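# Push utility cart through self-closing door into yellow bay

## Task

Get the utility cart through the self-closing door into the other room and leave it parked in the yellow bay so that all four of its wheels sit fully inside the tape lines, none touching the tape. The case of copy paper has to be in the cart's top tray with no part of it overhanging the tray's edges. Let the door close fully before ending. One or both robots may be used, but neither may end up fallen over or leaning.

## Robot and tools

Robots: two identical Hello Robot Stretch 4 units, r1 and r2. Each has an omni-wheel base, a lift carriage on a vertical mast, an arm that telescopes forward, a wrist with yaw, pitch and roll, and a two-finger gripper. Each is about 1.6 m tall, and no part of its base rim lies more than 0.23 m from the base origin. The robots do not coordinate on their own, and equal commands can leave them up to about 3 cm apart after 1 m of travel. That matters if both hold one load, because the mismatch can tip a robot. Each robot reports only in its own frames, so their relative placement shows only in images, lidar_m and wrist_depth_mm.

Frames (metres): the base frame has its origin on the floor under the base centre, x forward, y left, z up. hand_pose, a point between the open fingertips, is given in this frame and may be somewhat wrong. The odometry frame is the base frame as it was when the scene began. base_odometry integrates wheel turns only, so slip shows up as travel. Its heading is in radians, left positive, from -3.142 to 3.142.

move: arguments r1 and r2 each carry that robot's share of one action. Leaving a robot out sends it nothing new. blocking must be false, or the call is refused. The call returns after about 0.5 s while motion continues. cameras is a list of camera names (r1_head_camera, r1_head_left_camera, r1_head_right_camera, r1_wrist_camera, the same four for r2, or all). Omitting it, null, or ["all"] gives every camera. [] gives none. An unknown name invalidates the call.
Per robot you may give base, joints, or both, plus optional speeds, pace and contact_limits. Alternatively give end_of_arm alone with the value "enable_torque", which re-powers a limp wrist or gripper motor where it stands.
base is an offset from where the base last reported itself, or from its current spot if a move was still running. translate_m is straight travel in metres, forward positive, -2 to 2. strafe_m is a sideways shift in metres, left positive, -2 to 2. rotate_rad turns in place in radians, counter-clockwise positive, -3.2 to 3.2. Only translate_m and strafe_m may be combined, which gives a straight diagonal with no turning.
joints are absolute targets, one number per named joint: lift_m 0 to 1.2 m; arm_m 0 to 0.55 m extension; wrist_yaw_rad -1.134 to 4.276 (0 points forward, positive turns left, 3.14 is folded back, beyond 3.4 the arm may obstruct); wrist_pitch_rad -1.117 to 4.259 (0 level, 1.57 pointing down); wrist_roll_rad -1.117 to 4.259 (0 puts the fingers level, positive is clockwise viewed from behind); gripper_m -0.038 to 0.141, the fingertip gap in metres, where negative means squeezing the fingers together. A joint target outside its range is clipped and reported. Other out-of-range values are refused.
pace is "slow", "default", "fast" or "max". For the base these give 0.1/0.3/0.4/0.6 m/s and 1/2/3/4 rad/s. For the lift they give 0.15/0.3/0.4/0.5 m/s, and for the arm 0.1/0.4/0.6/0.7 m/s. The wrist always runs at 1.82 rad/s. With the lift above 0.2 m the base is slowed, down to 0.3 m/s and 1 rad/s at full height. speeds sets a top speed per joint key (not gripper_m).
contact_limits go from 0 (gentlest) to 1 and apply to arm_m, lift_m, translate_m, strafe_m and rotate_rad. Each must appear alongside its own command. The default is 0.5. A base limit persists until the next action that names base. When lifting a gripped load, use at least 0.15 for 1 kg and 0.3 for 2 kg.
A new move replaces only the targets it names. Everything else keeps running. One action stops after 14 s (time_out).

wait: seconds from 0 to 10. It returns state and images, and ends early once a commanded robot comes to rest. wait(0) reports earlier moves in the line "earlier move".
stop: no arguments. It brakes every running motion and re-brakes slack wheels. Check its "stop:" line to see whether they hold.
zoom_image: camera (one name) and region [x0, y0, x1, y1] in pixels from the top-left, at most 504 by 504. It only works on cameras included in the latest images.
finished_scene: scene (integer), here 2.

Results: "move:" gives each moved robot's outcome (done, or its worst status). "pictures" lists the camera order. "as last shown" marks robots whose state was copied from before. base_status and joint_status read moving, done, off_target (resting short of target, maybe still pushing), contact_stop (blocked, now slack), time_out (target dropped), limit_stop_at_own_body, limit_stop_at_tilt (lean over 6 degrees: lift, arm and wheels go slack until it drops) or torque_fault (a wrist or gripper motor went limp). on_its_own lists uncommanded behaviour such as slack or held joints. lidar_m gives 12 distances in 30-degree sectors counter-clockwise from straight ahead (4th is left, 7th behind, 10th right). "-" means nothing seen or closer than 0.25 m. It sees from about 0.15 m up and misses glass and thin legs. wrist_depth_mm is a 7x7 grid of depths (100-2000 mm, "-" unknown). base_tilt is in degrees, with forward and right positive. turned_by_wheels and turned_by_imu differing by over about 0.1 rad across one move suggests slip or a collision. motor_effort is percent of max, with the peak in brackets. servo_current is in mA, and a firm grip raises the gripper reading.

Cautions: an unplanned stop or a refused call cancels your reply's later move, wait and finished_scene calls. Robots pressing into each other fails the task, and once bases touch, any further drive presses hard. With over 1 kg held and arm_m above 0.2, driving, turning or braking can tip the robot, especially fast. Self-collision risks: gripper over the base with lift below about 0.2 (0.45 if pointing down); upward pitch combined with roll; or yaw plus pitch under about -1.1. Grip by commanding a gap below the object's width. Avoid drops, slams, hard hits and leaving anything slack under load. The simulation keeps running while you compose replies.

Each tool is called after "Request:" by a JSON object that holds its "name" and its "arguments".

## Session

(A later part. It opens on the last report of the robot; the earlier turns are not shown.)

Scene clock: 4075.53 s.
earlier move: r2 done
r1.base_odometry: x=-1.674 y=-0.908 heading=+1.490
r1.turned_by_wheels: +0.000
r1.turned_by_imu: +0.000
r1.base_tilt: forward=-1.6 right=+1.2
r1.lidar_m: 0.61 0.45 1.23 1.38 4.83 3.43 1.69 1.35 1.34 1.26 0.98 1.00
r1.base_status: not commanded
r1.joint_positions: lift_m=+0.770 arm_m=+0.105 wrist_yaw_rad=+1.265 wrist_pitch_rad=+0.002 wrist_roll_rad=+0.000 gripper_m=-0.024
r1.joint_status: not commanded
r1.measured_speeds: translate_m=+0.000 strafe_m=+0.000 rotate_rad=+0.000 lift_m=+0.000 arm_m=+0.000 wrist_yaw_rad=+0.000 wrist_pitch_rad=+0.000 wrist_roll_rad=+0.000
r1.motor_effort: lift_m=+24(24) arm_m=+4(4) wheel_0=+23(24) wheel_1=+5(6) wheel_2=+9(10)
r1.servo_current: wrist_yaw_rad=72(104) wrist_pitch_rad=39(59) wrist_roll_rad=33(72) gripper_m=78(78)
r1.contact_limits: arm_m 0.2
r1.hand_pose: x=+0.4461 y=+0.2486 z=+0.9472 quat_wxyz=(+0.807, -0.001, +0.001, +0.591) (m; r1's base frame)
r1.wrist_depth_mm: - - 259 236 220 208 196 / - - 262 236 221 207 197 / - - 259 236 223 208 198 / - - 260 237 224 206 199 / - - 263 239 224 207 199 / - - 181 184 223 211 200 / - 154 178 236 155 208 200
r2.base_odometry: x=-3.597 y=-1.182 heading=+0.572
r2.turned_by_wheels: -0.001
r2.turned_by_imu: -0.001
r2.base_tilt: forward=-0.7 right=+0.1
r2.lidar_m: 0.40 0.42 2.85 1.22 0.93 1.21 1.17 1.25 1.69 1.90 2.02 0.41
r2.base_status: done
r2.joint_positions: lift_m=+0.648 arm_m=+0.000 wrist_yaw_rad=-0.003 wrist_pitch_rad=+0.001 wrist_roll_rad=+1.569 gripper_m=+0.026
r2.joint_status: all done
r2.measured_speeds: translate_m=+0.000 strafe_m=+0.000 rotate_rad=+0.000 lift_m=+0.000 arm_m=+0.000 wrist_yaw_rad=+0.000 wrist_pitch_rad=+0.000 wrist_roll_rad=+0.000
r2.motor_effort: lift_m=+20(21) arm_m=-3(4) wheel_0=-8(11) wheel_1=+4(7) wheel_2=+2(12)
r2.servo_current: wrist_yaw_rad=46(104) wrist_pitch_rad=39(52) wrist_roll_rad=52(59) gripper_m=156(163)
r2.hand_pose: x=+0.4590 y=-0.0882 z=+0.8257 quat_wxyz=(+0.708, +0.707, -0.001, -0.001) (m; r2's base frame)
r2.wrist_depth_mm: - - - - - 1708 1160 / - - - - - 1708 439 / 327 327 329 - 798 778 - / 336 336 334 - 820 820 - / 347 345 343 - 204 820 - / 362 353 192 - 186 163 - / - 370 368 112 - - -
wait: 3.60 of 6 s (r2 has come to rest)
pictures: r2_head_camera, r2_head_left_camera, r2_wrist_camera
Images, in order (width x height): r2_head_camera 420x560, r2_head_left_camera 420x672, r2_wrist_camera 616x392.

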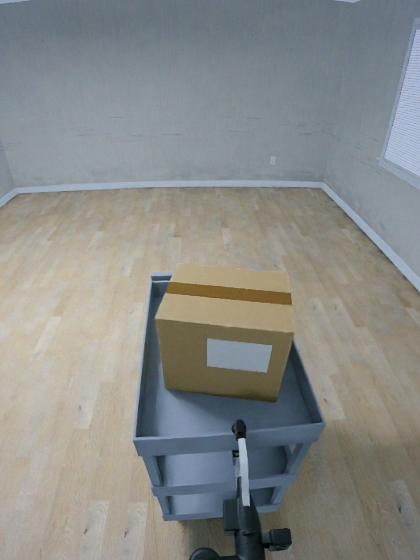

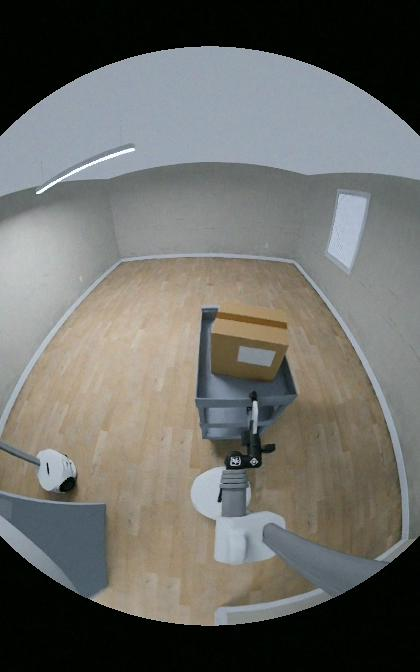

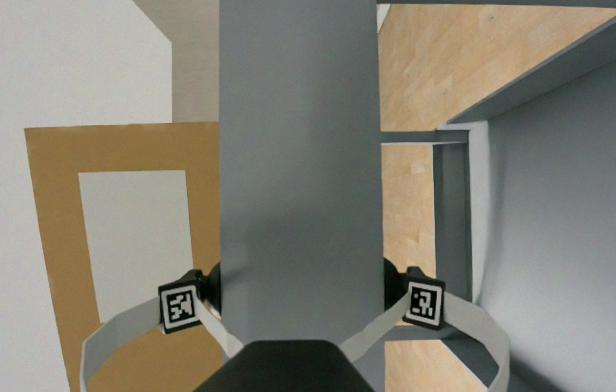

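Request:
{"name": "move", "arguments": {"blocking": false, "r2": {"base": {"translate_m": -0.10, "strafe_m": 0.13}, "joints": {"wrist_yaw_rad": -0.05}, "speeds": {"wrist_yaw_rad": 0.1}, "pace": "slow"}, "cameras": []}}

Request:
{"name": "wait", "arguments": {"seconds": 6, "cameras": ["r2_wrist_camera", "r2_head_camera"]}}

Scene clock: 4098.00 s.
move: r2 moving
r1.base_odometry: x=-1.674 y=-0.908 heading=+1.490
r1.turned_by_wheels: +0.000
r1.turned_by_imu: +0.000
r1.base_tilt: forward=-1.6 right=+1.2
r1.lidar_m: 0.62 0.43 1.21 1.39 4.81 3.39 1.69 1.35 1.35 1.25 1.01 0.97
r1.base_status: not commanded
r1.joint_positions: lift_m=+0.770 arm_m=+0.105 wrist_yaw_rad=+1.265 wrist_pitch_rad=+0.002 wrist_roll_rad=+0.000 gripper_m=-0.024
r1.joint_status: not commanded
r1.measured_speeds: translate_m=+0.000 strafe_m=+0.000 rotate_rad=+0.000 lift_m=+0.000 arm_m=+0.000 wrist_yaw_rad=+0.000 wrist_pitch_rad=+0.000 wrist_roll_rad=+0.000
r1.motor_effort: lift_m=+24(24) arm_m=+4(4) wheel_0=+23(23) wheel_1=+5(5) wheel_2=+9(9)
r1.servo_current: wrist_yaw_rad=72(104) wrist_pitch_rad=39(52) wrist_roll_rad=46(52) gripper_m=59(72)
r1.contact_limits: arm_m 0.2
r1.hand_pose: x=+0.4461 y=+0.2486 z=+0.9472 quat_wxyz=(+0.807, -0.001, +0.001, +0.591) (m; r1's base frame)
r1.wrist_depth_mm: - - 262 236 221 208 196 / - - 262 236 222 208 197 / - - 259 236 224 208 198 / - - 262 238 224 207 198 / - - 263 239 224 208 200 / - - 180 184 223 210 200 / - 154 178 236 155 209 200
r2.base_odometry: x=-3.609 y=-1.177 heading=+0.573
r2.turned_by_wheels: +0.001
r2.turned_by_imu: +0.001
r2.base_tilt: forward=-0.6 right=+0.1
r2.lidar_m: 0.35 0.43 2.85 1.21 0.90 1.20 1.16 1.25 1.68 1.94 2.02 0.43
r2.base_status: translate_m moving; strafe_m moving
r2.joint_positions: lift_m=+0.648 arm_m=+0.000 wrist_yaw_rad=-0.040 wrist_pitch_rad=+0.001 wrist_roll_rad=+1.569 gripper_m=+0.026
r2.joint_status: wrist_yaw_rad moving
r2.measured_speeds: translate_m=-0.030 strafe_m=+0.040 rotate_rad=+0.002 lift_m=+0.000 arm_m=+0.000 wrist_yaw_rad=-0.100 wrist_pitch_rad=+0.000 wrist_roll_rad=+0.000
r2.motor_effort: lift_m=+20(21) arm_m=-4(4) wheel_0=-9(14) wheel_1=+6(7) wheel_2=+11(11)
r2.servo_current: wrist_yaw_rad=46(72) wrist_pitch_rad=39(46) wrist_roll_rad=52(59) gripper_m=163(163)
r2.hand_pose: x=+0.4556 y=-0.0989 z=+0.8257 quat_wxyz=(+0.708, +0.706, -0.014, -0.015) (m; r2's base frame)
r2.wrist_depth_mm: - - - - 208 1708 1160 / - - - - - 1756 439 / 329 327 329 - 820 778 - / 336 334 336 - 809 809 - / 347 345 345 - 204 820 - / 362 351 189 - 186 163 - / - 373 373 112 - - -
pictures: none
No camera images: "cameras" was empty.

Scene clock: 4100.40 s.
earlier move: r2 done
r1.base_odometry: x=-1.674 y=-0.908 heading=+1.490
r1.turned_by_wheels: +0.000
r1.turned_by_imu: +0.000
r1.base_tilt: forward=-1.6 right=+1.3
r1.lidar_m: 0.62 0.43 1.07 1.29 4.81 3.46 1.69 1.34 1.34 1.26 0.99 0.98
r1.base_status: not commanded
r1.joint_positions: lift_m=+0.770 arm_m=+0.105 wrist_yaw_rad=+1.265 wrist_pitch_rad=+0.002 wrist_roll_rad=+0.000 gripper_m=-0.024
r1.joint_status: not commanded
r1.measured_speeds: translate_m=+0.000 strafe_m=+0.000 rotate_rad=+0.000 lift_m=+0.000 arm_m=+0.000 wrist_yaw_rad=+0.000 wrist_pitch_rad=+0.000 wrist_roll_rad=+0.000
r1.motor_effort: lift_m=+24(24) arm_m=+4(4) wheel_0=+23(23) wheel_1=+5(6) wheel_2=+9(10)
r1.servo_current: wrist_yaw_rad=104(104) wrist_pitch_rad=39(52) wrist_roll_rad=39(72) gripper_m=72(78)
r1.contact_limits: arm_m 0.2
r1.hand_pose: x=+0.4461 y=+0.2486 z=+0.9472 quat_wxyz=(+0.807, -0.001, +0.001, +0.591) (m; r1's base frame)
r1.wrist_depth_mm: - - 260 236 221 208 196 / - - 262 236 222 206 197 / - - 259 236 223 208 198 / - - 258 238 224 206 199 / - - 262 239 224 207 199 / - - 180 185 223 210 200 / - 153 178 236 155 208 200
r2.base_odometry: x=-3.752 y=-1.127 heading=+0.572
r2.turned_by_wheels: -0.001
r2.turned_by_imu: -0.001
r2.base_tilt: forward=-0.7 right=+0.1
r2.lidar_m: 0.41 0.48 2.75 0.77 0.77 1.00 1.08 1.12 1.57 2.05 2.15 0.40
r2.base_status: done
r2.joint_positions: lift_m=+0.648 arm_m=+0.000 wrist_yaw_rad=-0.051 wrist_pitch_rad=+0.001 wrist_roll_rad=+1.569 gripper_m=+0.026
r2.joint_status: all done
r2.measured_speeds: translate_m=+0.000 strafe_m=+0.000 rotate_rad=+0.000 lift_m=+0.000 arm_m=+0.000 wrist_yaw_rad=+0.000 wrist_pitch_rad=+0.000 wrist_roll_rad=+0.000
r2.motor_effort: lift_m=+20(21) arm_m=-3(4) wheel_0=-8(14) wheel_1=+3(7) wheel_2=+4(12)
r2.servo_current: wrist_yaw_rad=46(72) wrist_pitch_rad=46(46) wrist_roll_rad=52(65) gripper_m=156(169)
r2.hand_pose: x=+0.4544 y=-0.1021 z=+0.8257 quat_wxyz=(+0.707, +0.706, -0.018, -0.018) (m; r2's base frame)
r2.wrist_depth_mm: - - - - 179 1708 459 / 373 351 300 - 184 778 - / 310 314 309 - 189 778 - / 330 330 332 - 195 788 - / 362 355 353 - 200 - - / - 370 193 - 186 164 - / - 413 415 112 - 1921 -
wait: 2.40 of 6 s (r2 has come to rest)
pictures: r2_head_camera, r2_wrist_camera
Images, in order (width x height): r2_head_camera 420x560, r2_wrist_camera 616x392.

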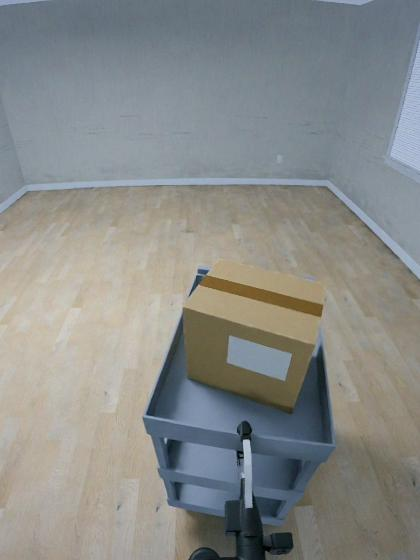

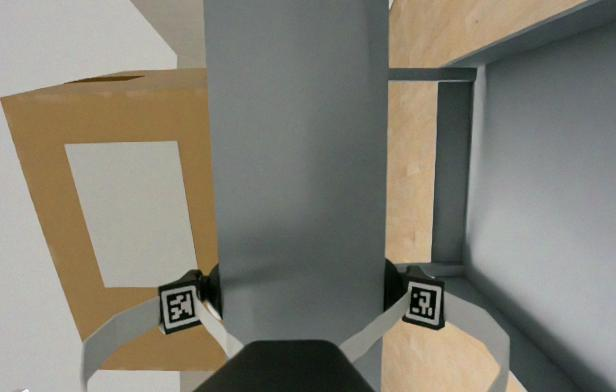

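Request:
{"name": "move", "arguments": {"blocking": false, "r2": {"base": {"translate_m": -0.329, "strafe_m": 0.182}, "joints": {"wrist_yaw_rad": -0.2}, "speeds": {"wrist_yaw_rad": 0.06}, "pace": "slow"}, "cameras": []}}

Request:
{"name": "wait", "arguments": {"seconds": 8, "cameras": ["r2_wrist_camera", "r2_head_camera", "r2_head_left_camera"]}}

Scene clock: 4144.03 s.
move: r2 moving
r1.base_odometry: x=-1.674 y=-0.908 heading=+1.490
r1.turned_by_wheels: +0.000
r1.turned_by_imu: +0.000
r1.base_tilt: forward=-1.6 right=+1.2
r1.lidar_m: 0.60 0.43 1.08 1.30 4.82 3.40 1.66 1.33 1.35 1.24 1.00 0.99
r1.base_status: not commanded
r1.joint_positions: lift_m=+0.770 arm_m=+0.105 wrist_yaw_rad=+1.265 wrist_pitch_rad=+0.002 wrist_roll_rad=+0.000 gripper_m=-0.024
r1.joint_status: not commanded
r1.measured_speeds: translate_m=+0.000 strafe_m=+0.000 rotate_rad=+0.000 lift_m=+0.000 arm_m=+0.000 wrist_yaw_rad=+0.000 wrist_pitch_rad=+0.000 wrist_roll_rad=+0.000
r1.motor_effort: lift_m=+24(24) arm_m=+4(4) wheel_0=+23(23) wheel_1=+5(6) wheel_2=+9(9)
r1.servo_current: wrist_yaw_rad=72(104) wrist_pitch_rad=39(46) wrist_roll_rad=52(65) gripper_m=65(72)
r1.contact_limits: arm_m 0.2
r1.hand_pose: x=+0.4461 y=+0.2486 z=+0.9472 quat_wxyz=(+0.807, -0.001, +0.001, +0.591) (m; r1's base frame)
r1.wrist_depth_mm: - - 260 236 220 208 196 / - - 262 236 223 208 197 / - - 259 236 223 208 198 / - - 259 237 224 207 199 / - 1756 262 239 224 208 200 / - - 180 184 222 210 200 / - 153 178 236 155 208 200
r2.base_odometry: x=-3.766 y=-1.127 heading=+0.572
r2.turned_by_wheels: +0.000
r2.turned_by_imu: +0.001
r2.base_tilt: forward=-0.7 right=+0.1
r2.lidar_m: 0.40 0.51 2.75 0.76 0.76 0.99 1.08 1.12 1.55 2.06 2.15 0.41
r2.base_status: translate_m moving; strafe_m moving
r2.joint_positions: lift_m=+0.648 arm_m=+0.000 wrist_yaw_rad=-0.066 wrist_pitch_rad=+0.001 wrist_roll_rad=+1.569 gripper_m=+0.026
r2.joint_status: wrist_yaw_rad moving
r2.measured_speeds: translate_m=-0.048 strafe_m=+0.027 rotate_rad=-0.003 lift_m=+0.000 arm_m=+0.000 wrist_yaw_rad=-0.015 wrist_pitch_rad=+0.000 wrist_roll_rad=+0.000
r2.motor_effort: lift_m=+20(21) arm_m=-3(4) wheel_0=-11(12) wheel_1=-3(4) wheel_2=+13(13)
r2.servo_current: wrist_yaw_rad=52(91) wrist_pitch_rad=39(46) wrist_roll_rad=39(59) gripper_m=163(163)
r2.hand_pose: x=+0.4529 y=-0.1063 z=+0.8257 quat_wxyz=(+0.707, +0.706, -0.023, -0.024) (m; r2's base frame)
r2.wrist_depth_mm: - - - - 177 1708 442 / 343 325 312 - 182 768 - / 309 309 309 - 187 798 - / 332 332 334 - 195 788 - / 362 355 355 - 199 - - / - 375 189 - 184 163 - / - 424 421 112 - 1863 -
pictures: none
No camera images: "cameras" was empty.

Scene clock: 4148.43 s.
earlier move: r2 done
r1.base_odometry: x=-1.674 y=-0.908 heading=+1.490
r1.turned_by_wheels: +0.000
r1.turned_by_imu: +0.000
r1.base_tilt: forward=-1.6 right=+1.2
r1.lidar_m: 0.61 0.44 0.94 1.28 4.82 3.42 1.70 1.35 1.35 1.23 0.98 0.97
r1.base_status: not commanded
r1.joint_positions: lift_m=+0.770 arm_m=+0.105 wrist_yaw_rad=+1.265 wrist_pitch_rad=+0.002 wrist_roll_rad=+0.000 gripper_m=-0.024
r1.joint_status: not commanded
r1.measured_speeds: translate_m=+0.000 strafe_m=+0.000 rotate_rad=+0.000 lift_m=+0.000 arm_m=+0.000 wrist_yaw_rad=+0.000 wrist_pitch_rad=+0.000 wrist_roll_rad=+0.000
r1.motor_effort: lift_m=+24(24) arm_m=+4(4) wheel_0=+23(23) wheel_1=+5(6) wheel_2=+9(10)
r1.servo_current: wrist_yaw_rad=78(111) wrist_pitch_rad=46(52) wrist_roll_rad=52(65) gripper_m=72(78)
r1.contact_limits: arm_m 0.2
r1.hand_pose: x=+0.4461 y=+0.2486 z=+0.9472 quat_wxyz=(+0.807, -0.001, +0.001, +0.591) (m; r1's base frame)
r1.wrist_depth_mm: - - 260 235 221 208 196 / - - 262 236 222 208 197 / - - 259 237 223 208 198 / - - 262 238 224 206 200 / - - 263 239 224 207 200 / - - 183 184 222 210 200 / - 159 258 236 155 208 200
r2.base_odometry: x=-4.127 y=-1.152 heading=+0.572
r2.turned_by_wheels: -0.001
r2.turned_by_imu: +0.001
r2.base_tilt: forward=-0.7 right=+0.1
r2.lidar_m: 0.42 3.51 0.92 0.53 0.57 0.75 3.78 0.82 1.11 2.21 0.42 0.39
r2.base_status: done
r2.joint_positions: lift_m=+0.648 arm_m=+0.000 wrist_yaw_rad=-0.201 wrist_pitch_rad=+0.001 wrist_roll_rad=+1.569 gripper_m=+0.026
r2.joint_status: all done
r2.measured_speeds: translate_m=+0.000 strafe_m=+0.000 rotate_rad=+0.000 lift_m=+0.000 arm_m=+0.000 wrist_yaw_rad=+0.000 wrist_pitch_rad=+0.000 wrist_roll_rad=+0.000
r2.motor_effort: lift_m=+20(21) arm_m=-3(4) wheel_0=-6(12) wheel_1=-3(7) wheel_2=+3(17)
r2.servo_current: wrist_yaw_rad=39(221) wrist_pitch_rad=46(46) wrist_roll_rad=46(59) gripper_m=163(163)
r2.hand_pose: x=+0.4360 y=-0.1433 z=+0.8257 quat_wxyz=(+0.704, +0.703, -0.071, -0.071) (m; r2's base frame)
r2.wrist_depth_mm: - - 163 162 162 707 - / 289 286 289 - 172 741 - / 303 304 306 - - 778 - / 334 332 334 - 189 - - / 384 368 366 - 199 - - / - 389 203 - 186 164 - / - - - 112 - 1863 -
wait: 4.40 of 8 s (r2 has come to rest)
pictures: r2_head_camera, r2_head_left_camera, r2_wrist_camera
Images, in order (width x height): r2_head_camera 420x560, r2_head_left_camera 420x672, r2_wrist_camera 616x392.

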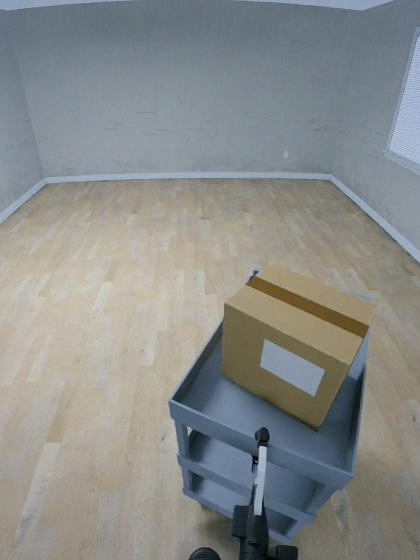

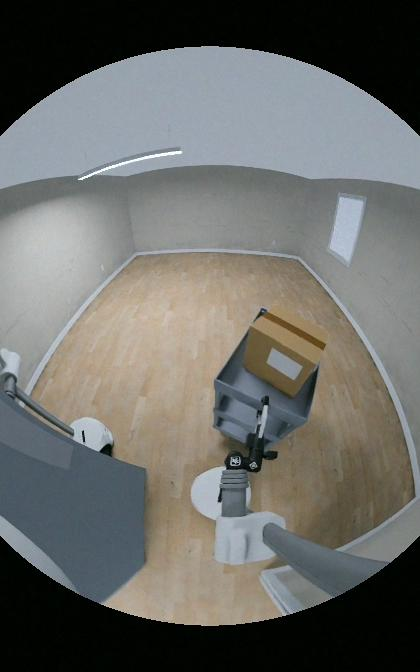

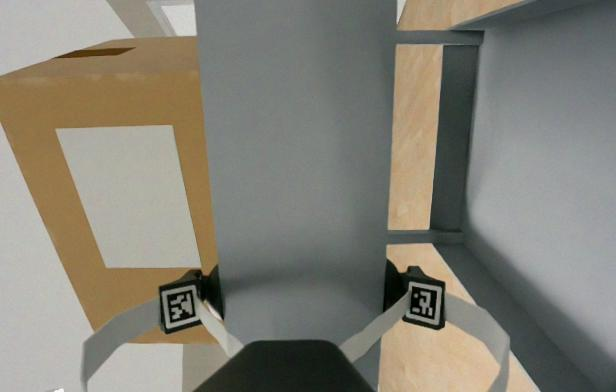

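Request:
{"name": "move", "arguments": {"blocking": false, "r2": {"base": {"translate_m": -0.43, "strafe_m": 0.105}, "pace": "slow"}, "cameras": []}}

Request:
{"name": "wait", "arguments": {"seconds": 8, "cameras": ["r2_wrist_camera", "r2_head_camera", "r2_head_left_camera", "r2_head_right_camera"]}}

Scene clock: 4206.70 s.
move: r2 moving
r1.base_odometry: x=-1.674 y=-0.908 heading=+1.490
r1.turned_by_wheels: +0.000
r1.turned_by_imu: +0.000
r1.base_tilt: forward=-1.6 right=+1.2
r1.lidar_m: 0.60 0.44 0.95 1.26 4.85 3.38 1.68 1.35 1.34 1.24 1.00 0.97
r1.base_status: not commanded
r1.joint_positions: lift_m=+0.770 arm_m=+0.105 wrist_yaw_rad=+1.265 wrist_pitch_rad=+0.002 wrist_roll_rad=+0.000 gripper_m=-0.024
r1.joint_status: not commanded
r1.measured_speeds: translate_m=+0.000 strafe_m=+0.000 rotate_rad=+0.000 lift_m=+0.000 arm_m=+0.000 wrist_yaw_rad=+0.000 wrist_pitch_rad=+0.000 wrist_roll_rad=+0.000
r1.motor_effort: lift_m=+24(24) arm_m=+4(4) wheel_0=+23(23) wheel_1=+5(5) wheel_2=+10(10)
r1.servo_current: wrist_yaw_rad=85(111) wrist_pitch_rad=39(46) wrist_roll_rad=52(52) gripper_m=72(78)
r1.contact_limits: arm_m 0.2
r1.hand_pose: x=+0.4461 y=+0.2486 z=+0.9472 quat_wxyz=(+0.807, -0.001, +0.001, +0.591) (m; r1's base frame)
r1.wrist_depth_mm: - - 262 236 221 208 196 / - - 262 236 222 207 197 / - - 259 236 222 207 198 / - - 262 238 224 206 199 / - - 263 239 224 208 200 / - - 183 184 222 210 199 / - 159 258 236 155 208 200
r2.base_odometry: x=-4.139 y=-1.156 heading=+0.571
r2.turned_by_wheels: +0.000
r2.turned_by_imu: +0.000
r2.base_tilt: forward=-0.6 right=+0.1
r2.lidar_m: 0.42 3.51 0.91 0.53 0.56 0.77 3.77 0.79 1.10 2.23 0.45 0.39
r2.base_status: translate_m moving; strafe_m moving
r2.joint_positions: lift_m=+0.648 arm_m=+0.000 wrist_yaw_rad=-0.201 wrist_pitch_rad=+0.001 wrist_roll_rad=+1.569 gripper_m=+0.026
r2.joint_status: not commanded
r2.measured_speeds: translate_m=-0.049 strafe_m=+0.012 rotate_rad=-0.001 lift_m=+0.000 arm_m=+0.000 wrist_yaw_rad=+0.000 wrist_pitch_rad=+0.000 wrist_roll_rad=+0.000
r2.motor_effort: lift_m=+21(21) arm_m=-3(4) wheel_0=-11(12) wheel_1=-4(6) wheel_2=+10(11)
r2.servo_current: wrist_yaw_rad=33(59) wrist_pitch_rad=39(46) wrist_roll_rad=52(52) gripper_m=163(163)
r2.hand_pose: x=+0.4360 y=-0.1433 z=+0.8257 quat_wxyz=(+0.704, +0.703, -0.071, -0.071) (m; r2's base frame)
r2.wrist_depth_mm: - - 162 161 162 707 - / 287 286 287 - 171 741 - / 303 306 306 - 820 788 - / 332 332 332 - 189 - - / - 368 366 - 198 - - / - 392 203 - 186 164 - / - - - 112 - 1863 -
pictures: none
No camera images: "cameras" was empty.

Scene clock: 4211.87 s.
earlier move: r2 done
r1.base_odometry: x=-1.674 y=-0.908 heading=+1.490
r1.turned_by_wheels: +0.000
r1.turned_by_imu: +0.000
r1.base_tilt: forward=-1.6 right=+1.2
r1.lidar_m: 0.63 0.44 0.93 3.68 4.81 3.42 1.67 1.34 1.35 1.24 0.99 0.98
r1.base_status: not commanded
r1.joint_positions: lift_m=+0.770 arm_m=+0.105 wrist_yaw_rad=+1.265 wrist_pitch_rad=+0.002 wrist_roll_rad=+0.000 gripper_m=-0.024
r1.joint_status: not commanded
r1.measured_speeds: translate_m=+0.000 strafe_m=+0.000 rotate_rad=+0.000 lift_m=+0.000 arm_m=+0.000 wrist_yaw_rad=+0.000 wrist_pitch_rad=+0.000 wrist_roll_rad=+0.000
r1.motor_effort: lift_m=+24(24) arm_m=+4(4) wheel_0=+23(23) wheel_1=+5(6) wheel_2=+10(10)
r1.servo_current: wrist_yaw_rad=78(111) wrist_pitch_rad=46(52) wrist_roll_rad=46(78) gripper_m=65(78)
r1.contact_limits: arm_m 0.2
r1.hand_pose: x=+0.4461 y=+0.2486 z=+0.9472 quat_wxyz=(+0.807, -0.001, +0.001, +0.591) (m; r1's base frame)
r1.wrist_depth_mm: - - 260 235 221 208 196 / - - 262 236 222 207 197 / - - 259 237 223 208 198 / - - 262 239 224 206 199 / - - 264 239 224 207 199 / - - 183 183 223 210 200 / - 159 260 236 155 208 200
r2.base_odometry: x=-4.545 y=-1.296 heading=+0.572
r2.turned_by_wheels: +0.001
r2.turned_by_imu: +0.003
r2.base_tilt: forward=-0.7 right=+0.1
r2.lidar_m: 0.42 0.68 0.44 0.40 0.41 0.71 3.31 0.57 0.54 1.39 0.39 0.35
r2.base_status: done
r2.joint_positions: lift_m=+0.648 arm_m=+0.000 wrist_yaw_rad=-0.194 wrist_pitch_rad=+0.001 wrist_roll_rad=+1.569 gripper_m=+0.026
r2.joint_status: not commanded
r2.measured_speeds: translate_m=+0.000 strafe_m=+0.000 rotate_rad=+0.000 lift_m=+0.000 arm_m=+0.000 wrist_yaw_rad=+0.000 wrist_pitch_rad=+0.000 wrist_roll_rad=+0.000
r2.motor_effort: lift_m=+20(21) arm_m=-3(4) wheel_0=-2(14) wheel_1=-5(8) wheel_2=+8(14)
r2.servo_current: wrist_yaw_rad=59(72) wrist_pitch_rad=46(46) wrist_roll_rad=52(65) gripper_m=156(169)
r2.hand_pose: x=+0.4370 y=-0.1415 z=+0.8257 quat_wxyz=(+0.704, +0.703, -0.068, -0.069) (m; r2's base frame)
r2.wrist_depth_mm: 245 243 129 130 130 - - / 257 259 143 140 141 723 - / 294 296 156 153 153 788 - / 351 342 175 165 167 - - / - 402 404 - 195 - - / - 452 189 - 184 164 - / - - - 112 - 1863 -
wait: 5.17 of 8 s (r2 has come to rest)
pictures: r2_head_camera, r2_head_left_camera, r2_head_right_camera, r2_wrist_camera
Images, in order (width x height): r2_head_camera 420x560, r2_head_left_camera 420x672, r2_head_right_camera 420x672, r2_wrist_camera 616x392.

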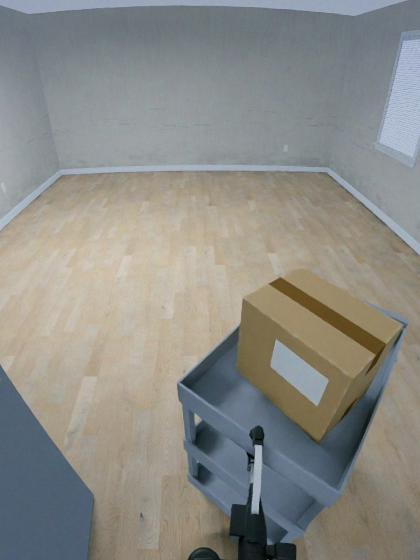

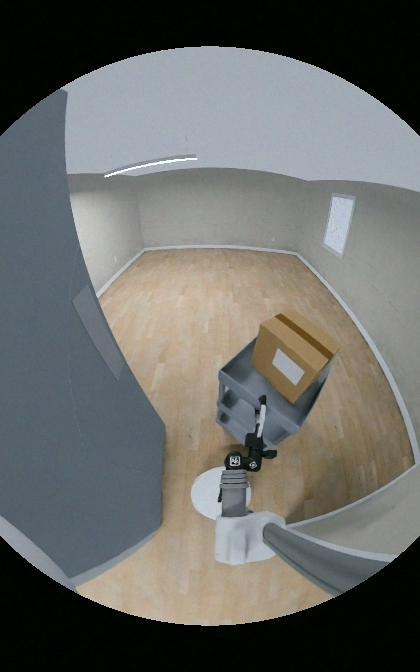

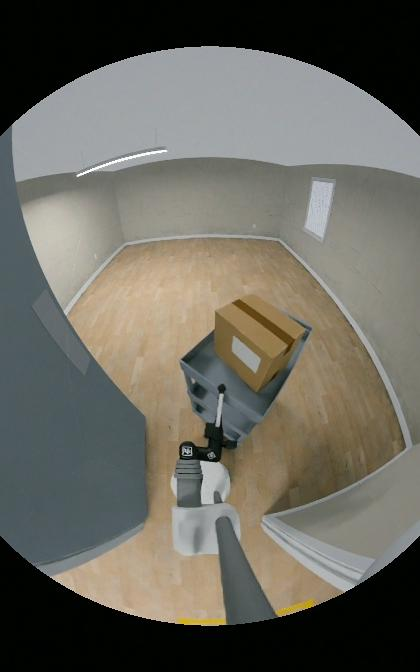

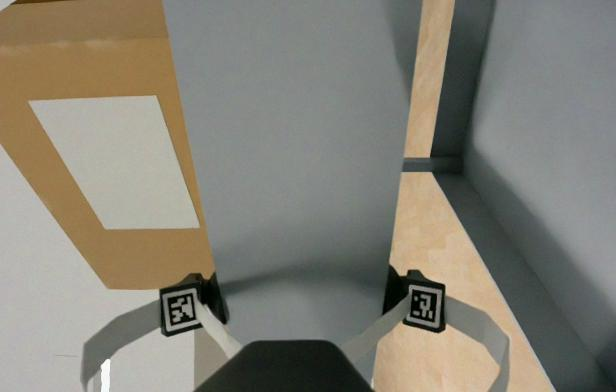

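Request:
{"name": "wait", "arguments": {"seconds": 0.2, "cameras": ["r2_wrist_camera", "r2_head_right_camera"]}}

Request:
{"name": "zoom_image", "arguments": {"camera": "r2_head_right_camera", "region": [120, 250, 420, 550]}}

Scene clock: 4273.93 s.
r1.base_odometry: x=-1.674 y=-0.908 heading=+1.490
r1.turned_by_wheels: +0.000
r1.turned_by_imu: +0.000
r1.base_tilt: forward=-1.6 right=+1.2
r1.lidar_m: 0.60 0.43 0.92 3.70 4.81 3.40 1.71 1.36 1.34 1.24 0.98 0.99
r1.base_status: not commanded
r1.joint_positions: lift_m=+0.770 arm_m=+0.105 wrist_yaw_rad=+1.265 wrist_pitch_rad=+0.002 wrist_roll_rad=+0.000 gripper_m=-0.024
r1.joint_status: not commanded
r1.measured_speeds: translate_m=+0.000 strafe_m=+0.000 rotate_rad=+0.000 lift_m=+0.000 arm_m=+0.000 wrist_yaw_rad=+0.000 wrist_pitch_rad=+0.000 wrist_roll_rad=+0.000
r1.motor_effort: lift_m=+24(24) arm_m=+3(4) wheel_0=+22(23) wheel_1=+5(6) wheel_2=+9(10)
r1.servo_current: wrist_yaw_rad=91(111) wrist_pitch_rad=39(52) wrist_roll_rad=46(78) gripper_m=72(78)
r1.contact_limits: arm_m 0.2
r1.hand_pose: x=+0.4461 y=+0.2486 z=+0.9472 quat_wxyz=(+0.807, -0.001, +0.001, +0.591) (m; r1's base frame)
r1.wrist_depth_mm: - - 260 236 221 208 196 / - - 262 236 222 207 197 / - - 259 236 222 208 198 / - - 262 237 224 207 198 / - - 265 239 224 207 199 / - - 183 184 223 211 200 / - 159 262 236 155 208 200
r2.base_odometry: x=-4.545 y=-1.296 heading=+0.572
r2.turned_by_wheels: +0.000
r2.turned_by_imu: +0.000
r2.base_tilt: forward=-0.6 right=+0.1
r2.lidar_m: 0.45 0.67 0.41 0.41 0.40 0.69 3.32 0.60 0.52 1.49 0.42 0.36
r2.base_status: done
r2.joint_positions: lift_m=+0.648 arm_m=+0.000 wrist_yaw_rad=-0.194 wrist_pitch_rad=+0.001 wrist_roll_rad=+1.569 gripper_m=+0.026
r2.joint_status: not commanded
r2.measured_speeds: translate_m=+0.000 strafe_m=+0.000 rotate_rad=+0.000 lift_m=+0.000 arm_m=+0.000 wrist_yaw_rad=+0.000 wrist_pitch_rad=+0.000 wrist_roll_rad=+0.000
r2.motor_effort: lift_m=+20(21) arm_m=-3(4) wheel_0=-2(14) wheel_1=-5(8) wheel_2=+9(14)
r2.servo_current: wrist_yaw_rad=59(72) wrist_pitch_rad=39(46) wrist_roll_rad=59(65) gripper_m=163(169)
r2.hand_pose: x=+0.4370 y=-0.1415 z=+0.8257 quat_wxyz=(+0.704, +0.703, -0.068, -0.069) (m; r2's base frame)
r2.wrist_depth_mm: 245 243 129 129 130 - - / 258 260 142 140 141 707 - / 293 294 156 153 153 788 - / 351 338 174 164 168 - - / - 402 402 - 194 - - / - 459 189 - 185 163 - / - - - 112 - 1921 -
wait: 0.20 s; at rest from the start
pictures: r2_head_right_camera, r2_wrist_camera
Images, in order (width x height): r2_head_right_camera 420x672, r2_wrist_camera 616x392.

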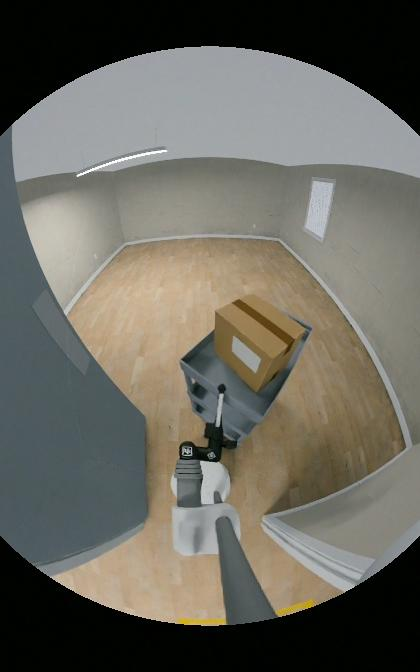

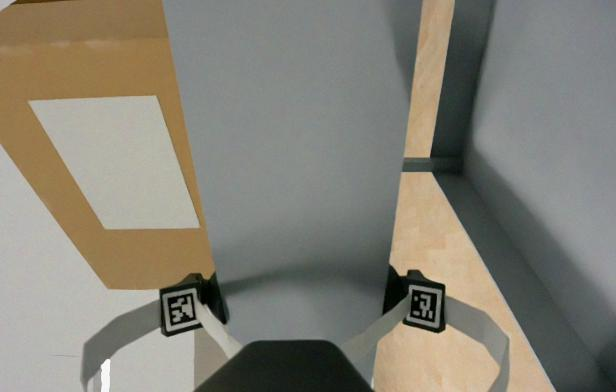

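Scaled by 1.680 from the camera's 420x672 image, which has a finer 600x960 frame.

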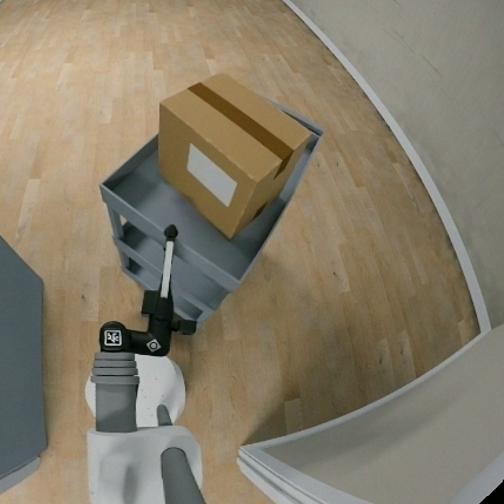

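Request:
{"name": "move", "arguments": {"blocking": false, "r2": {"base": {"translate_m": -0.3, "strafe_m": -0.01}, "pace": "slow"}, "cameras": []}}

Request:
{"name": "wait", "arguments": {"seconds": 0.8, "cameras": []}}

Request:
{"name": "wait", "arguments": {"seconds": 0.8, "cameras": []}}

Request:
{"name": "wait", "arguments": {"seconds": 0.8, "cameras": []}}

Request:
{"name": "wait", "arguments": {"seconds": 3, "cameras": ["r2_wrist_camera", "r2_head_camera", "r2_head_right_camera"]}}

Scene clock: 4290.37 s.
move: r2 moving
r1.base_odometry: x=-1.674 y=-0.908 heading=+1.490
r1.turned_by_wheels: +0.000
r1.turned_by_imu: +0.000
r1.base_tilt: forward=-1.6 right=+1.2
r1.lidar_m: 0.61 0.45 0.98 3.73 4.82 3.40 1.69 1.34 1.35 1.26 1.01 0.98
r1.base_status: not commanded
r1.joint_positions: lift_m=+0.770 arm_m=+0.105 wrist_yaw_rad=+1.265 wrist_pitch_rad=+0.002 wrist_roll_rad=+0.000 gripper_m=-0.024
r1.joint_status: not commanded
r1.measured_speeds: translate_m=+0.000 strafe_m=+0.000 rotate_rad=+0.000 lift_m=+0.000 arm_m=+0.000 wrist_yaw_rad=+0.000 wrist_pitch_rad=+0.000 wrist_roll_rad=+0.000
r1.motor_effort: lift_m=+24(24) arm_m=+4(4) wheel_0=+23(23) wheel_1=+5(5) wheel_2=+9(9)
r1.servo_current: wrist_yaw_rad=78(104) wrist_pitch_rad=39(52) wrist_roll_rad=39(59) gripper_m=65(78)
r1.contact_limits: arm_m 0.2
r1.hand_pose: x=+0.4461 y=+0.2486 z=+0.9472 quat_wxyz=(+0.807, -0.001, +0.001, +0.591) (m; r1's base frame)
r1.wrist_depth_mm: - - 260 236 221 208 196 / - - 263 236 222 207 196 / - - 259 236 223 208 198 / - - 262 237 224 206 199 / - - 265 240 224 208 200 / - - 183 184 223 210 199 / - 159 262 236 155 208 200
r2.base_odometry: x=-4.555 y=-1.303 heading=+0.572
r2.turned_by_wheels: +0.001
r2.turned_by_imu: +0.001
r2.base_tilt: forward=-0.6 right=+0.0
r2.lidar_m: 0.44 0.67 0.45 0.40 0.42 3.38 3.30 0.61 0.52 1.38 0.41 0.34
r2.base_status: translate_m moving; strafe_m moving
r2.joint_positions: lift_m=+0.648 arm_m=+0.000 wrist_yaw_rad=-0.194 wrist_pitch_rad=+0.001 wrist_roll_rad=+1.569 gripper_m=+0.026
r2.joint_status: not commanded
r2.measured_speeds: translate_m=-0.048 strafe_m=-0.002 rotate_rad=+0.002 lift_m=+0.000 arm_m=+0.000 wrist_yaw_rad=+0.000 wrist_pitch_rad=+0.000 wrist_roll_rad=+0.000
r2.motor_effort: lift_m=+20(21) arm_m=-3(4) wheel_0=-1(7) wheel_1=-5(8) wheel_2=+15(15)
r2.servo_current: wrist_yaw_rad=65(65) wrist_pitch_rad=33(46) wrist_roll_rad=33(52) gripper_m=156(163)
r2.hand_pose: x=+0.4370 y=-0.1415 z=+0.8257 quat_wxyz=(+0.704, +0.703, -0.068, -0.069) (m; r2's base frame)
r2.wrist_depth_mm: 243 242 129 129 129 - - / 257 260 142 139 140 - - / 293 294 152 152 155 - - / 355 340 164 164 167 - - / - 407 404 - 194 - - / - 459 186 - 185 164 - / - - - 112 - 1863 -
pictures: none
No camera images: "cameras" was empty.

Scene clock: 4291.17 s.
earlier move: r2 moving
r1.base_odometry: x=-1.674 y=-0.908 heading=+1.490
r1.turned_by_wheels: +0.000
r1.turned_by_imu: +0.000
r1.base_tilt: forward=-1.6 right=+1.2
r1.lidar_m: 0.59 0.43 1.02 3.67 4.82 3.44 1.68 1.34 1.33 1.20 0.99 0.99
r1.base_status: not commanded
r1.joint_positions: lift_m=+0.770 arm_m=+0.105 wrist_yaw_rad=+1.265 wrist_pitch_rad=+0.002 wrist_roll_rad=+0.000 gripper_m=-0.024
r1.joint_status: not commanded
r1.measured_speeds: translate_m=+0.000 strafe_m=+0.000 rotate_rad=+0.000 lift_m=+0.000 arm_m=+0.000 wrist_yaw_rad=+0.000 wrist_pitch_rad=+0.000 wrist_roll_rad=+0.000
r1.motor_effort: lift_m=+24(24) arm_m=+4(4) wheel_0=+23(23) wheel_1=+5(6) wheel_2=+9(10)
r1.servo_current: wrist_yaw_rad=91(104) wrist_pitch_rad=39(52) wrist_roll_rad=46(65) gripper_m=72(78)
r1.contact_limits: arm_m 0.2
r1.hand_pose: x=+0.4461 y=+0.2486 z=+0.9472 quat_wxyz=(+0.807, -0.001, +0.001, +0.591) (m; r1's base frame)
r1.wrist_depth_mm: - - 260 235 221 208 196 / - - 262 236 222 207 197 / - - 259 237 222 208 198 / - - 262 238 224 206 199 / - - 264 239 224 208 200 / - - 183 184 223 210 199 / - 159 262 236 155 208 200
r2.base_odometry: x=-4.611 y=-1.342 heading=+0.572
r2.turned_by_wheels: +0.000
r2.turned_by_imu: +0.000
r2.base_tilt: forward=-0.6 right=+0.0
r2.lidar_m: 0.42 0.65 0.43 0.40 0.42 3.31 3.24 3.32 0.48 1.11 0.40 0.35
r2.base_status: translate_m moving; strafe_m moving
r2.joint_positions: lift_m=+0.648 arm_m=+0.000 wrist_yaw_rad=-0.194 wrist_pitch_rad=+0.001 wrist_roll_rad=+1.569 gripper_m=+0.026
r2.joint_status: not commanded
r2.measured_speeds: translate_m=-0.099 strafe_m=-0.005 rotate_rad=-0.001 lift_m=+0.000 arm_m=+0.000 wrist_yaw_rad=+0.000 wrist_pitch_rad=+0.000 wrist_roll_rad=+0.000
r2.motor_effort: lift_m=+21(21) arm_m=-4(4) wheel_0=-1(7) wheel_1=-7(8) wheel_2=+12(16)
r2.servo_current: wrist_yaw_rad=59(65) wrist_pitch_rad=46(46) wrist_roll_rad=46(59) gripper_m=163(163)
r2.hand_pose: x=+0.4370 y=-0.1415 z=+0.8257 quat_wxyz=(+0.704, +0.703, -0.068, -0.069) (m; r2's base frame)
r2.wrist_depth_mm: 258 243 130 130 130 - - / 258 260 142 141 140 723 - / 294 294 155 153 153 778 - / 349 340 174 165 168 - - / - 402 404 - 194 - - / - 452 187 - 185 163 - / - - - 112 - 1921 -
wait: 0.80 s; no rest
pictures: none
No camera images: "cameras" was empty.

Scene clock: 4291.97 s.
earlier move: r2 moving
r1.base_odometry: x=-1.674 y=-0.908 heading=+1.490
r1.turned_by_wheels: +0.000
r1.turned_by_imu: +0.000
r1.base_tilt: forward=-1.6 right=+1.2
r1.lidar_m: 0.60 0.46 1.06 3.69 4.82 3.38 1.69 1.36 1.34 1.23 0.99 0.99
r1.base_status: not commanded
r1.joint_positions: lift_m=+0.770 arm_m=+0.105 wrist_yaw_rad=+1.265 wrist_pitch_rad=+0.002 wrist_roll_rad=+0.000 gripper_m=-0.024
r1.joint_status: not commanded
r1.measured_speeds: translate_m=+0.000 strafe_m=+0.000 rotate_rad=+0.000 lift_m=+0.000 arm_m=+0.000 wrist_yaw_rad=+0.000 wrist_pitch_rad=+0.000 wrist_roll_rad=+0.000
r1.motor_effort: lift_m=+24(24) arm_m=+4(4) wheel_0=+23(23) wheel_1=+5(6) wheel_2=+9(10)
r1.servo_current: wrist_yaw_rad=72(104) wrist_pitch_rad=46(52) wrist_roll_rad=39(65) gripper_m=65(78)
r1.contact_limits: arm_m 0.2
r1.hand_pose: x=+0.4461 y=+0.2486 z=+0.9472 quat_wxyz=(+0.807, -0.001, +0.001, +0.591) (m; r1's base frame)
r1.wrist_depth_mm: - - 260 235 221 208 196 / - - 262 236 222 207 197 / - - 260 237 223 208 198 / - - 262 238 224 207 199 / - - 265 239 224 207 200 / - - 182 184 223 210 200 / - 159 260 236 155 208 201
r2.base_odometry: x=-4.677 y=-1.387 heading=+0.572
r2.turned_by_wheels: +0.000
r2.turned_by_imu: +0.001
r2.base_tilt: forward=-0.7 right=+0.1
r2.lidar_m: 0.43 0.66 0.44 0.39 0.39 3.24 3.14 3.26 0.45 0.79 2.45 0.37
r2.base_status: translate_m moving; strafe_m moving
r2.joint_positions: lift_m=+0.648 arm_m=+0.000 wrist_yaw_rad=-0.194 wrist_pitch_rad=+0.001 wrist_roll_rad=+1.569 gripper_m=+0.026
r2.joint_status: not commanded
r2.measured_speeds: translate_m=-0.101 strafe_m=-0.005 rotate_rad=+0.000 lift_m=+0.000 arm_m=+0.000 wrist_yaw_rad=+0.000 wrist_pitch_rad=+0.000 wrist_roll_rad=+0.000
r2.motor_effort: lift_m=+20(21) arm_m=-3(4) wheel_0=+1(7) wheel_1=-6(8) wheel_2=+13(16)
r2.servo_current: wrist_yaw_rad=59(65) wrist_pitch_rad=33(46) wrist_roll_rad=52(59) gripper_m=156(163)
r2.hand_pose: x=+0.4370 y=-0.1414 z=+0.8257 quat_wxyz=(+0.704, +0.703, -0.068, -0.069) (m; r2's base frame)
r2.wrist_depth_mm: 264 245 131 131 131 - - / 257 262 144 142 142 715 - / 293 296 156 154 154 788 - / 349 340 174 163 169 - - / - 399 402 - 194 - - / - 449 187 - 185 164 - / - - - 112 - 1863 -
wait: 0.80 s; no rest
pictures: none
No camera images: "cameras" was empty.

Scene clock: 4292.77 s.
earlier move: r2 moving
r1.base_odometry: x=-1.674 y=-0.908 heading=+1.490
r1.turned_by_wheels: +0.000
r1.turned_by_imu: +0.000
r1.base_tilt: forward=-1.6 right=+1.2
r1.lidar_m: 0.60 0.42 1.13 3.69 4.84 3.42 1.68 1.37 1.35 1.26 1.00 0.98
r1.base_status: not commanded
r1.joint_positions: lift_m=+0.770 arm_m=+0.105 wrist_yaw_rad=+1.265 wrist_pitch_rad=+0.002 wrist_roll_rad=+0.000 gripper_m=-0.024
r1.joint_status: not commanded
r1.measured_speeds: translate_m=+0.000 strafe_m=+0.000 rotate_rad=+0.000 lift_m=+0.000 arm_m=+0.000 wrist_yaw_rad=+0.000 wrist_pitch_rad=+0.000 wrist_roll_rad=+0.000
r1.motor_effort: lift_m=+24(24) arm_m=+4(4) wheel_0=+23(23) wheel_1=+5(6) wheel_2=+9(10)
r1.servo_current: wrist_yaw_rad=78(104) wrist_pitch_rad=46(52) wrist_roll_rad=46(65) gripper_m=65(78)
r1.contact_limits: arm_m 0.2
r1.hand_pose: x=+0.4461 y=+0.2486 z=+0.9472 quat_wxyz=(+0.807, -0.001, +0.001, +0.591) (m; r1's base frame)
r1.wrist_depth_mm: - - 262 235 220 207 196 / - - 262 236 222 207 197 / - - 259 237 223 208 198 / - - 260 237 224 207 198 / - - 265 239 224 207 200 / - - 183 183 223 210 200 / - 159 262 236 155 208 200
r2.base_odometry: x=-4.742 y=-1.433 heading=+0.572
r2.turned_by_wheels: +0.000
r2.turned_by_imu: +0.001
r2.base_tilt: forward=-0.7 right=+0.0
r2.lidar_m: 0.43 0.65 0.40 0.38 0.48 3.14 3.06 3.17 0.43 0.39 2.42 0.37
r2.base_status: translate_m moving; strafe_m moving
r2.joint_positions: lift_m=+0.648 arm_m=+0.000 wrist_yaw_rad=-0.194 wrist_pitch_rad=+0.001 wrist_roll_rad=+1.569 gripper_m=+0.026
r2.joint_status: not commanded
r2.measured_speeds: translate_m=-0.102 strafe_m=-0.003 rotate_rad=-0.005 lift_m=+0.000 arm_m=+0.000 wrist_yaw_rad=+0.000 wrist_pitch_rad=+0.000 wrist_roll_rad=+0.000
r2.motor_effort: lift_m=+20(21) arm_m=-3(4) wheel_0=-2(7) wheel_1=-5(8) wheel_2=+12(16)
r2.servo_current: wrist_yaw_rad=59(72) wrist_pitch_rad=39(52) wrist_roll_rad=46(65) gripper_m=156(163)
r2.hand_pose: x=+0.4371 y=-0.1413 z=+0.8257 quat_wxyz=(+0.704, +0.703, -0.068, -0.069) (m; r2's base frame)
r2.wrist_depth_mm: 270 253 132 133 133 - - / 259 263 143 143 143 - - / 294 296 158 156 156 768 - / 349 338 330 - 172 - - / - 397 397 - 195 - - / - 442 187 - 185 164 - / - - - 112 - 1863 -
wait: 0.80 s; no rest
pictures: none
No camera images: "cameras" was empty.

Scene clock: 4294.13 s.
earlier move: r2 done
r1.base_odometry: x=-1.674 y=-0.908 heading=+1.490
r1.turned_by_wheels: +0.000
r1.turned_by_imu: +0.000
r1.base_tilt: forward=-1.6 right=+1.2
r1.lidar_m: 0.59 0.44 1.16 3.71 4.84 3.41 1.69 1.35 1.33 1.25 1.00 0.99
r1.base_status: not commanded
r1.joint_positions: lift_m=+0.770 arm_m=+0.105 wrist_yaw_rad=+1.265 wrist_pitch_rad=+0.002 wrist_roll_rad=+0.000 gripper_m=-0.024
r1.joint_status: not commanded
r1.measured_speeds: translate_m=+0.000 strafe_m=+0.000 rotate_rad=+0.000 lift_m=+0.000 arm_m=+0.000 wrist_yaw_rad=+0.000 wrist_pitch_rad=+0.000 wrist_roll_rad=+0.000
r1.motor_effort: lift_m=+24(24) arm_m=+4(4) wheel_0=+22(23) wheel_1=+5(6) wheel_2=+9(10)
r1.servo_current: wrist_yaw_rad=78(111) wrist_pitch_rad=46(52) wrist_roll_rad=39(72) gripper_m=65(78)
r1.contact_limits: arm_m 0.2
r1.hand_pose: x=+0.4461 y=+0.2486 z=+0.9472 quat_wxyz=(+0.807, -0.001, +0.001, +0.591) (m; r1's base frame)
r1.wrist_depth_mm: - - 260 235 220 208 196 / - - 262 236 223 207 197 / - - 258 236 223 208 198 / - - 262 237 224 206 199 / - - 265 239 224 208 199 / - - 182 184 223 210 199 / - 159 262 236 155 208 200
r2.base_odometry: x=-4.791 y=-1.467 heading=+0.572
r2.turned_by_wheels: +0.000
r2.turned_by_imu: +0.000
r2.base_tilt: forward=-0.6 right=+0.0
r2.lidar_m: 0.42 0.61 0.41 0.39 0.47 3.09 3.00 3.09 0.40 0.41 0.39 0.38
r2.base_status: done
r2.joint_positions: lift_m=+0.648 arm_m=+0.000 wrist_yaw_rad=-0.194 wrist_pitch_rad=+0.001 wrist_roll_rad=+1.569 gripper_m=+0.026
r2.joint_status: not commanded
r2.measured_speeds: translate_m=+0.000 strafe_m=+0.000 rotate_rad=+0.000 lift_m=+0.000 arm_m=+0.000 wrist_yaw_rad=+0.000 wrist_pitch_rad=+0.000 wrist_roll_rad=+0.000
r2.motor_effort: lift_m=+20(21) arm_m=-3(4) wheel_0=+0(7) wheel_1=-5(8) wheel_2=+10(16)
r2.servo_current: wrist_yaw_rad=39(72) wrist_pitch_rad=39(52) wrist_roll_rad=46(65) gripper_m=156(163)
r2.hand_pose: x=+0.4371 y=-0.1413 z=+0.8257 quat_wxyz=(+0.704, +0.703, -0.068, -0.069) (m; r2's base frame)
r2.wrist_depth_mm: 276 267 134 134 134 - - / 259 262 144 145 145 - - / 293 296 159 157 157 788 - / 345 336 329 - 174 - - / - 394 394 - 195 - - / - 436 187 - 185 165 - / - - - 112 - 1921 -
wait: 1.37 of 3 s (r2 has come to rest)
pictures: r2_head_camera, r2_head_right_camera, r2_wrist_camera
Images, in order (width x height): r2_head_camera 420x560, r2_head_right_camera 420x672, r2_wrist_camera 616x392.

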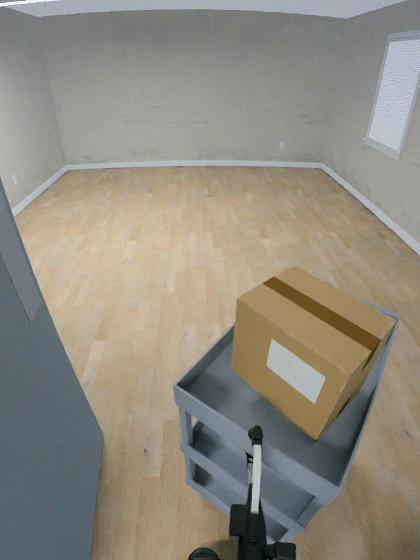

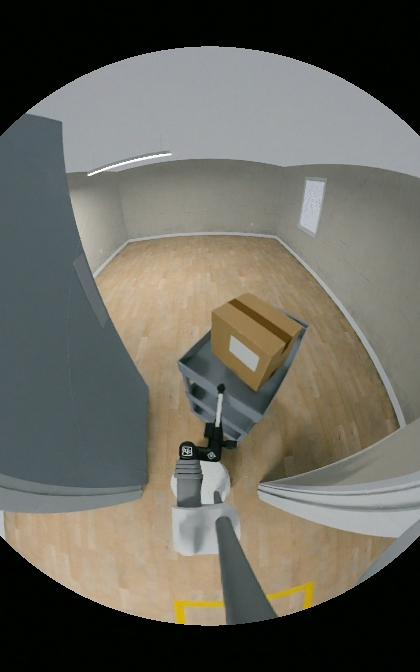

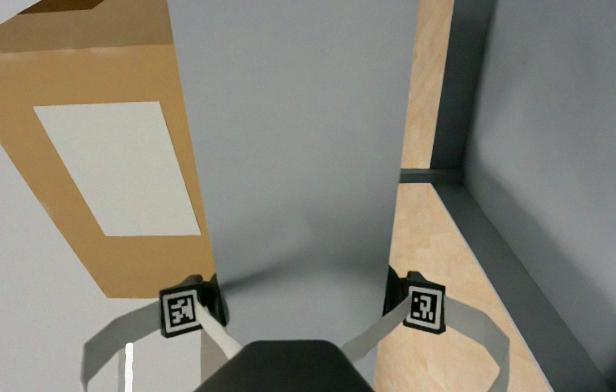

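Request:
{"name": "move", "arguments": {"blocking": false, "r2": {"joints": {"gripper_m": 0.125}}, "cameras": []}}

Request:
{"name": "wait", "arguments": {"seconds": 3, "cameras": ["r2_wrist_camera", "r2_head_camera"]}}

Scene clock: 4363.00 s.
move: r2 moving
r1.base_odometry: x=-1.674 y=-0.908 heading=+1.490
r1.turned_by_wheels: +0.000
r1.turned_by_imu: +0.000
r1.base_tilt: forward=-1.6 right=+1.2
r1.lidar_m: 0.61 0.44 1.17 3.70 4.82 3.41 1.70 1.37 1.35 1.25 1.01 0.99
r1.base_status: not commanded
r1.joint_positions: lift_m=+0.770 arm_m=+0.105 wrist_yaw_rad=+1.265 wrist_pitch_rad=+0.002 wrist_roll_rad=+0.000 gripper_m=-0.024
r1.joint_status: not commanded
r1.measured_speeds: translate_m=+0.000 strafe_m=+0.000 rotate_rad=+0.000 lift_m=+0.000 arm_m=+0.000 wrist_yaw_rad=+0.000 wrist_pitch_rad=+0.000 wrist_roll_rad=+0.000
r1.motor_effort: lift_m=+24(24) arm_m=+4(4) wheel_0=+23(23) wheel_1=+5(5) wheel_2=+9(9)
r1.servo_current: wrist_yaw_rad=85(104) wrist_pitch_rad=39(46) wrist_roll_rad=52(59) gripper_m=78(78)
r1.contact_limits: arm_m 0.2
r1.hand_pose: x=+0.4461 y=+0.2486 z=+0.9472 quat_wxyz=(+0.807, -0.001, +0.001, +0.591) (m; r1's base frame)
r1.wrist_depth_mm: - - 260 235 220 208 196 / - - 262 236 222 207 197 / - - 259 236 223 208 197 / - - 262 238 224 206 199 / - - 264 239 224 207 199 / - - 183 184 222 210 200 / - 159 262 236 155 208 200
r2.base_odometry: x=-4.791 y=-1.467 heading=+0.572
r2.turned_by_wheels: +0.000
r2.turned_by_imu: +0.000
r2.base_tilt: forward=-0.7 right=+0.0
r2.lidar_m: 0.41 0.65 0.42 0.39 0.46 3.08 2.99 3.10 0.41 0.38 2.43 0.37
r2.base_status: not commanded
r2.joint_positions: lift_m=+0.648 arm_m=+0.000 wrist_yaw_rad=-0.194 wrist_pitch_rad=+0.001 wrist_roll_rad=+1.569 gripper_m=+0.045
r2.joint_status: gripper_m moving
r2.measured_speeds: translate_m=+0.000 strafe_m=+0.000 rotate_rad=+0.000 lift_m=+0.000 arm_m=+0.000 wrist_yaw_rad=+0.000 wrist_pitch_rad=+0.000 wrist_roll_rad=+0.000
r2.motor_effort: lift_m=+20(21) arm_m=-3(4) wheel_0=+3(3) wheel_1=-4(5) wheel_2=+7(11)
r2.servo_current: wrist_yaw_rad=52(59) wrist_pitch_rad=39(46) wrist_roll_rad=39(59) gripper_m=91(143)
r2.hand_pose: x=+0.4371 y=-0.1413 z=+0.8257 quat_wxyz=(+0.704, +0.703, -0.068, -0.069) (m; r2's base frame)
r2.wrist_depth_mm: 285 277 138 139 137 691 - / 264 265 147 148 147 732 - / 297 298 163 160 160 778 - / 351 340 343 - 178 - - / - 402 399 - 195 - - / - 462 191 - 186 159 - / - - - 112 - 1921 -
pictures: none
No camera images: "cameras" was empty.

Scene clock: 4364.37 s.
earlier move: r2 done
r1.base_odometry: x=-1.674 y=-0.908 heading=+1.490
r1.turned_by_wheels: +0.000
r1.turned_by_imu: +0.000
r1.base_tilt: forward=-1.6 right=+1.2
r1.lidar_m: 0.62 0.43 1.16 3.70 4.83 3.39 1.69 1.35 1.34 1.24 0.98 0.96
r1.base_status: not commanded
r1.joint_positions: lift_m=+0.770 arm_m=+0.105 wrist_yaw_rad=+1.265 wrist_pitch_rad=+0.002 wrist_roll_rad=+0.000 gripper_m=-0.024
r1.joint_status: not commanded
r1.measured_speeds: translate_m=+0.000 strafe_m=+0.000 rotate_rad=+0.000 lift_m=+0.000 arm_m=+0.000 wrist_yaw_rad=+0.000 wrist_pitch_rad=+0.000 wrist_roll_rad=+0.000
r1.motor_effort: lift_m=+24(24) arm_m=+4(4) wheel_0=+23(23) wheel_1=+5(5) wheel_2=+9(10)
r1.servo_current: wrist_yaw_rad=85(104) wrist_pitch_rad=46(46) wrist_roll_rad=33(65) gripper_m=65(78)
r1.contact_limits: arm_m 0.2
r1.hand_pose: x=+0.4461 y=+0.2486 z=+0.9472 quat_wxyz=(+0.807, -0.001, +0.001, +0.591) (m; r1's base frame)
r1.wrist_depth_mm: - - 260 235 221 208 196 / - - 263 236 222 208 196 / - - 259 236 223 208 198 / - - 260 238 224 207 199 / - - 265 239 224 208 199 / - - 183 183 223 210 199 / - 159 262 236 155 208 200
r2.base_odometry: x=-4.791 y=-1.467 heading=+0.572
r2.turned_by_wheels: +0.000
r2.turned_by_imu: +0.000
r2.base_tilt: forward=-0.7 right=+0.1
r2.lidar_m: 0.44 0.63 0.43 0.40 0.46 3.08 2.98 3.09 0.41 0.39 2.43 0.37
r2.base_status: not commanded
r2.joint_positions: lift_m=+0.648 arm_m=+0.000 wrist_yaw_rad=-0.197 wrist_pitch_rad=+0.001 wrist_roll_rad=+1.569 gripper_m=+0.125
r2.joint_status: all done
r2.measured_speeds: translate_m=+0.000 strafe_m=+0.000 rotate_rad=+0.000 lift_m=+0.000 arm_m=+0.000 wrist_yaw_rad=+0.000 wrist_pitch_rad=+0.000 wrist_roll_rad=+0.000
r2.motor_effort: lift_m=+20(21) arm_m=-3(4) wheel_0=+3(3) wheel_1=-4(5) wheel_2=+7(11)
r2.servo_current: wrist_yaw_rad=59(59) wrist_pitch_rad=39(46) wrist_roll_rad=39(59) gripper_m=52(143)
r2.hand_pose: x=+0.4366 y=-0.1421 z=+0.8257 quat_wxyz=(+0.704, +0.703, -0.069, -0.070) (m; r2's base frame)
r2.wrist_depth_mm: 317 307 142 142 142 707 - / 270 267 153 153 153 759 - / 297 300 164 163 162 788 - / 349 340 351 - 182 - - / - 399 387 - 200 - - / - 455 196 157 196 182 - / - - - 112 - 1756 -
wait: 1.37 of 3 s (r2 has come to rest)
pictures: r2_head_camera, r2_wrist_camera
Images, in order (width x height): r2_head_camera 420x560, r2_wrist_camera 616x392.

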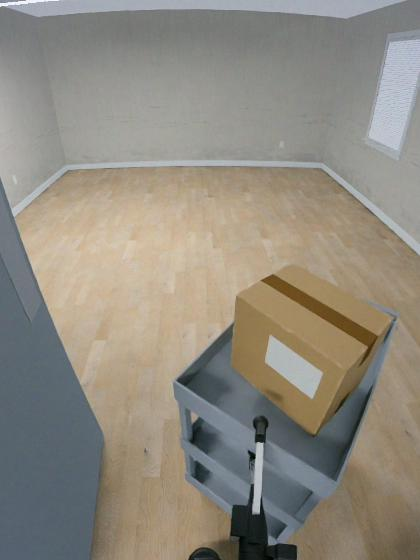

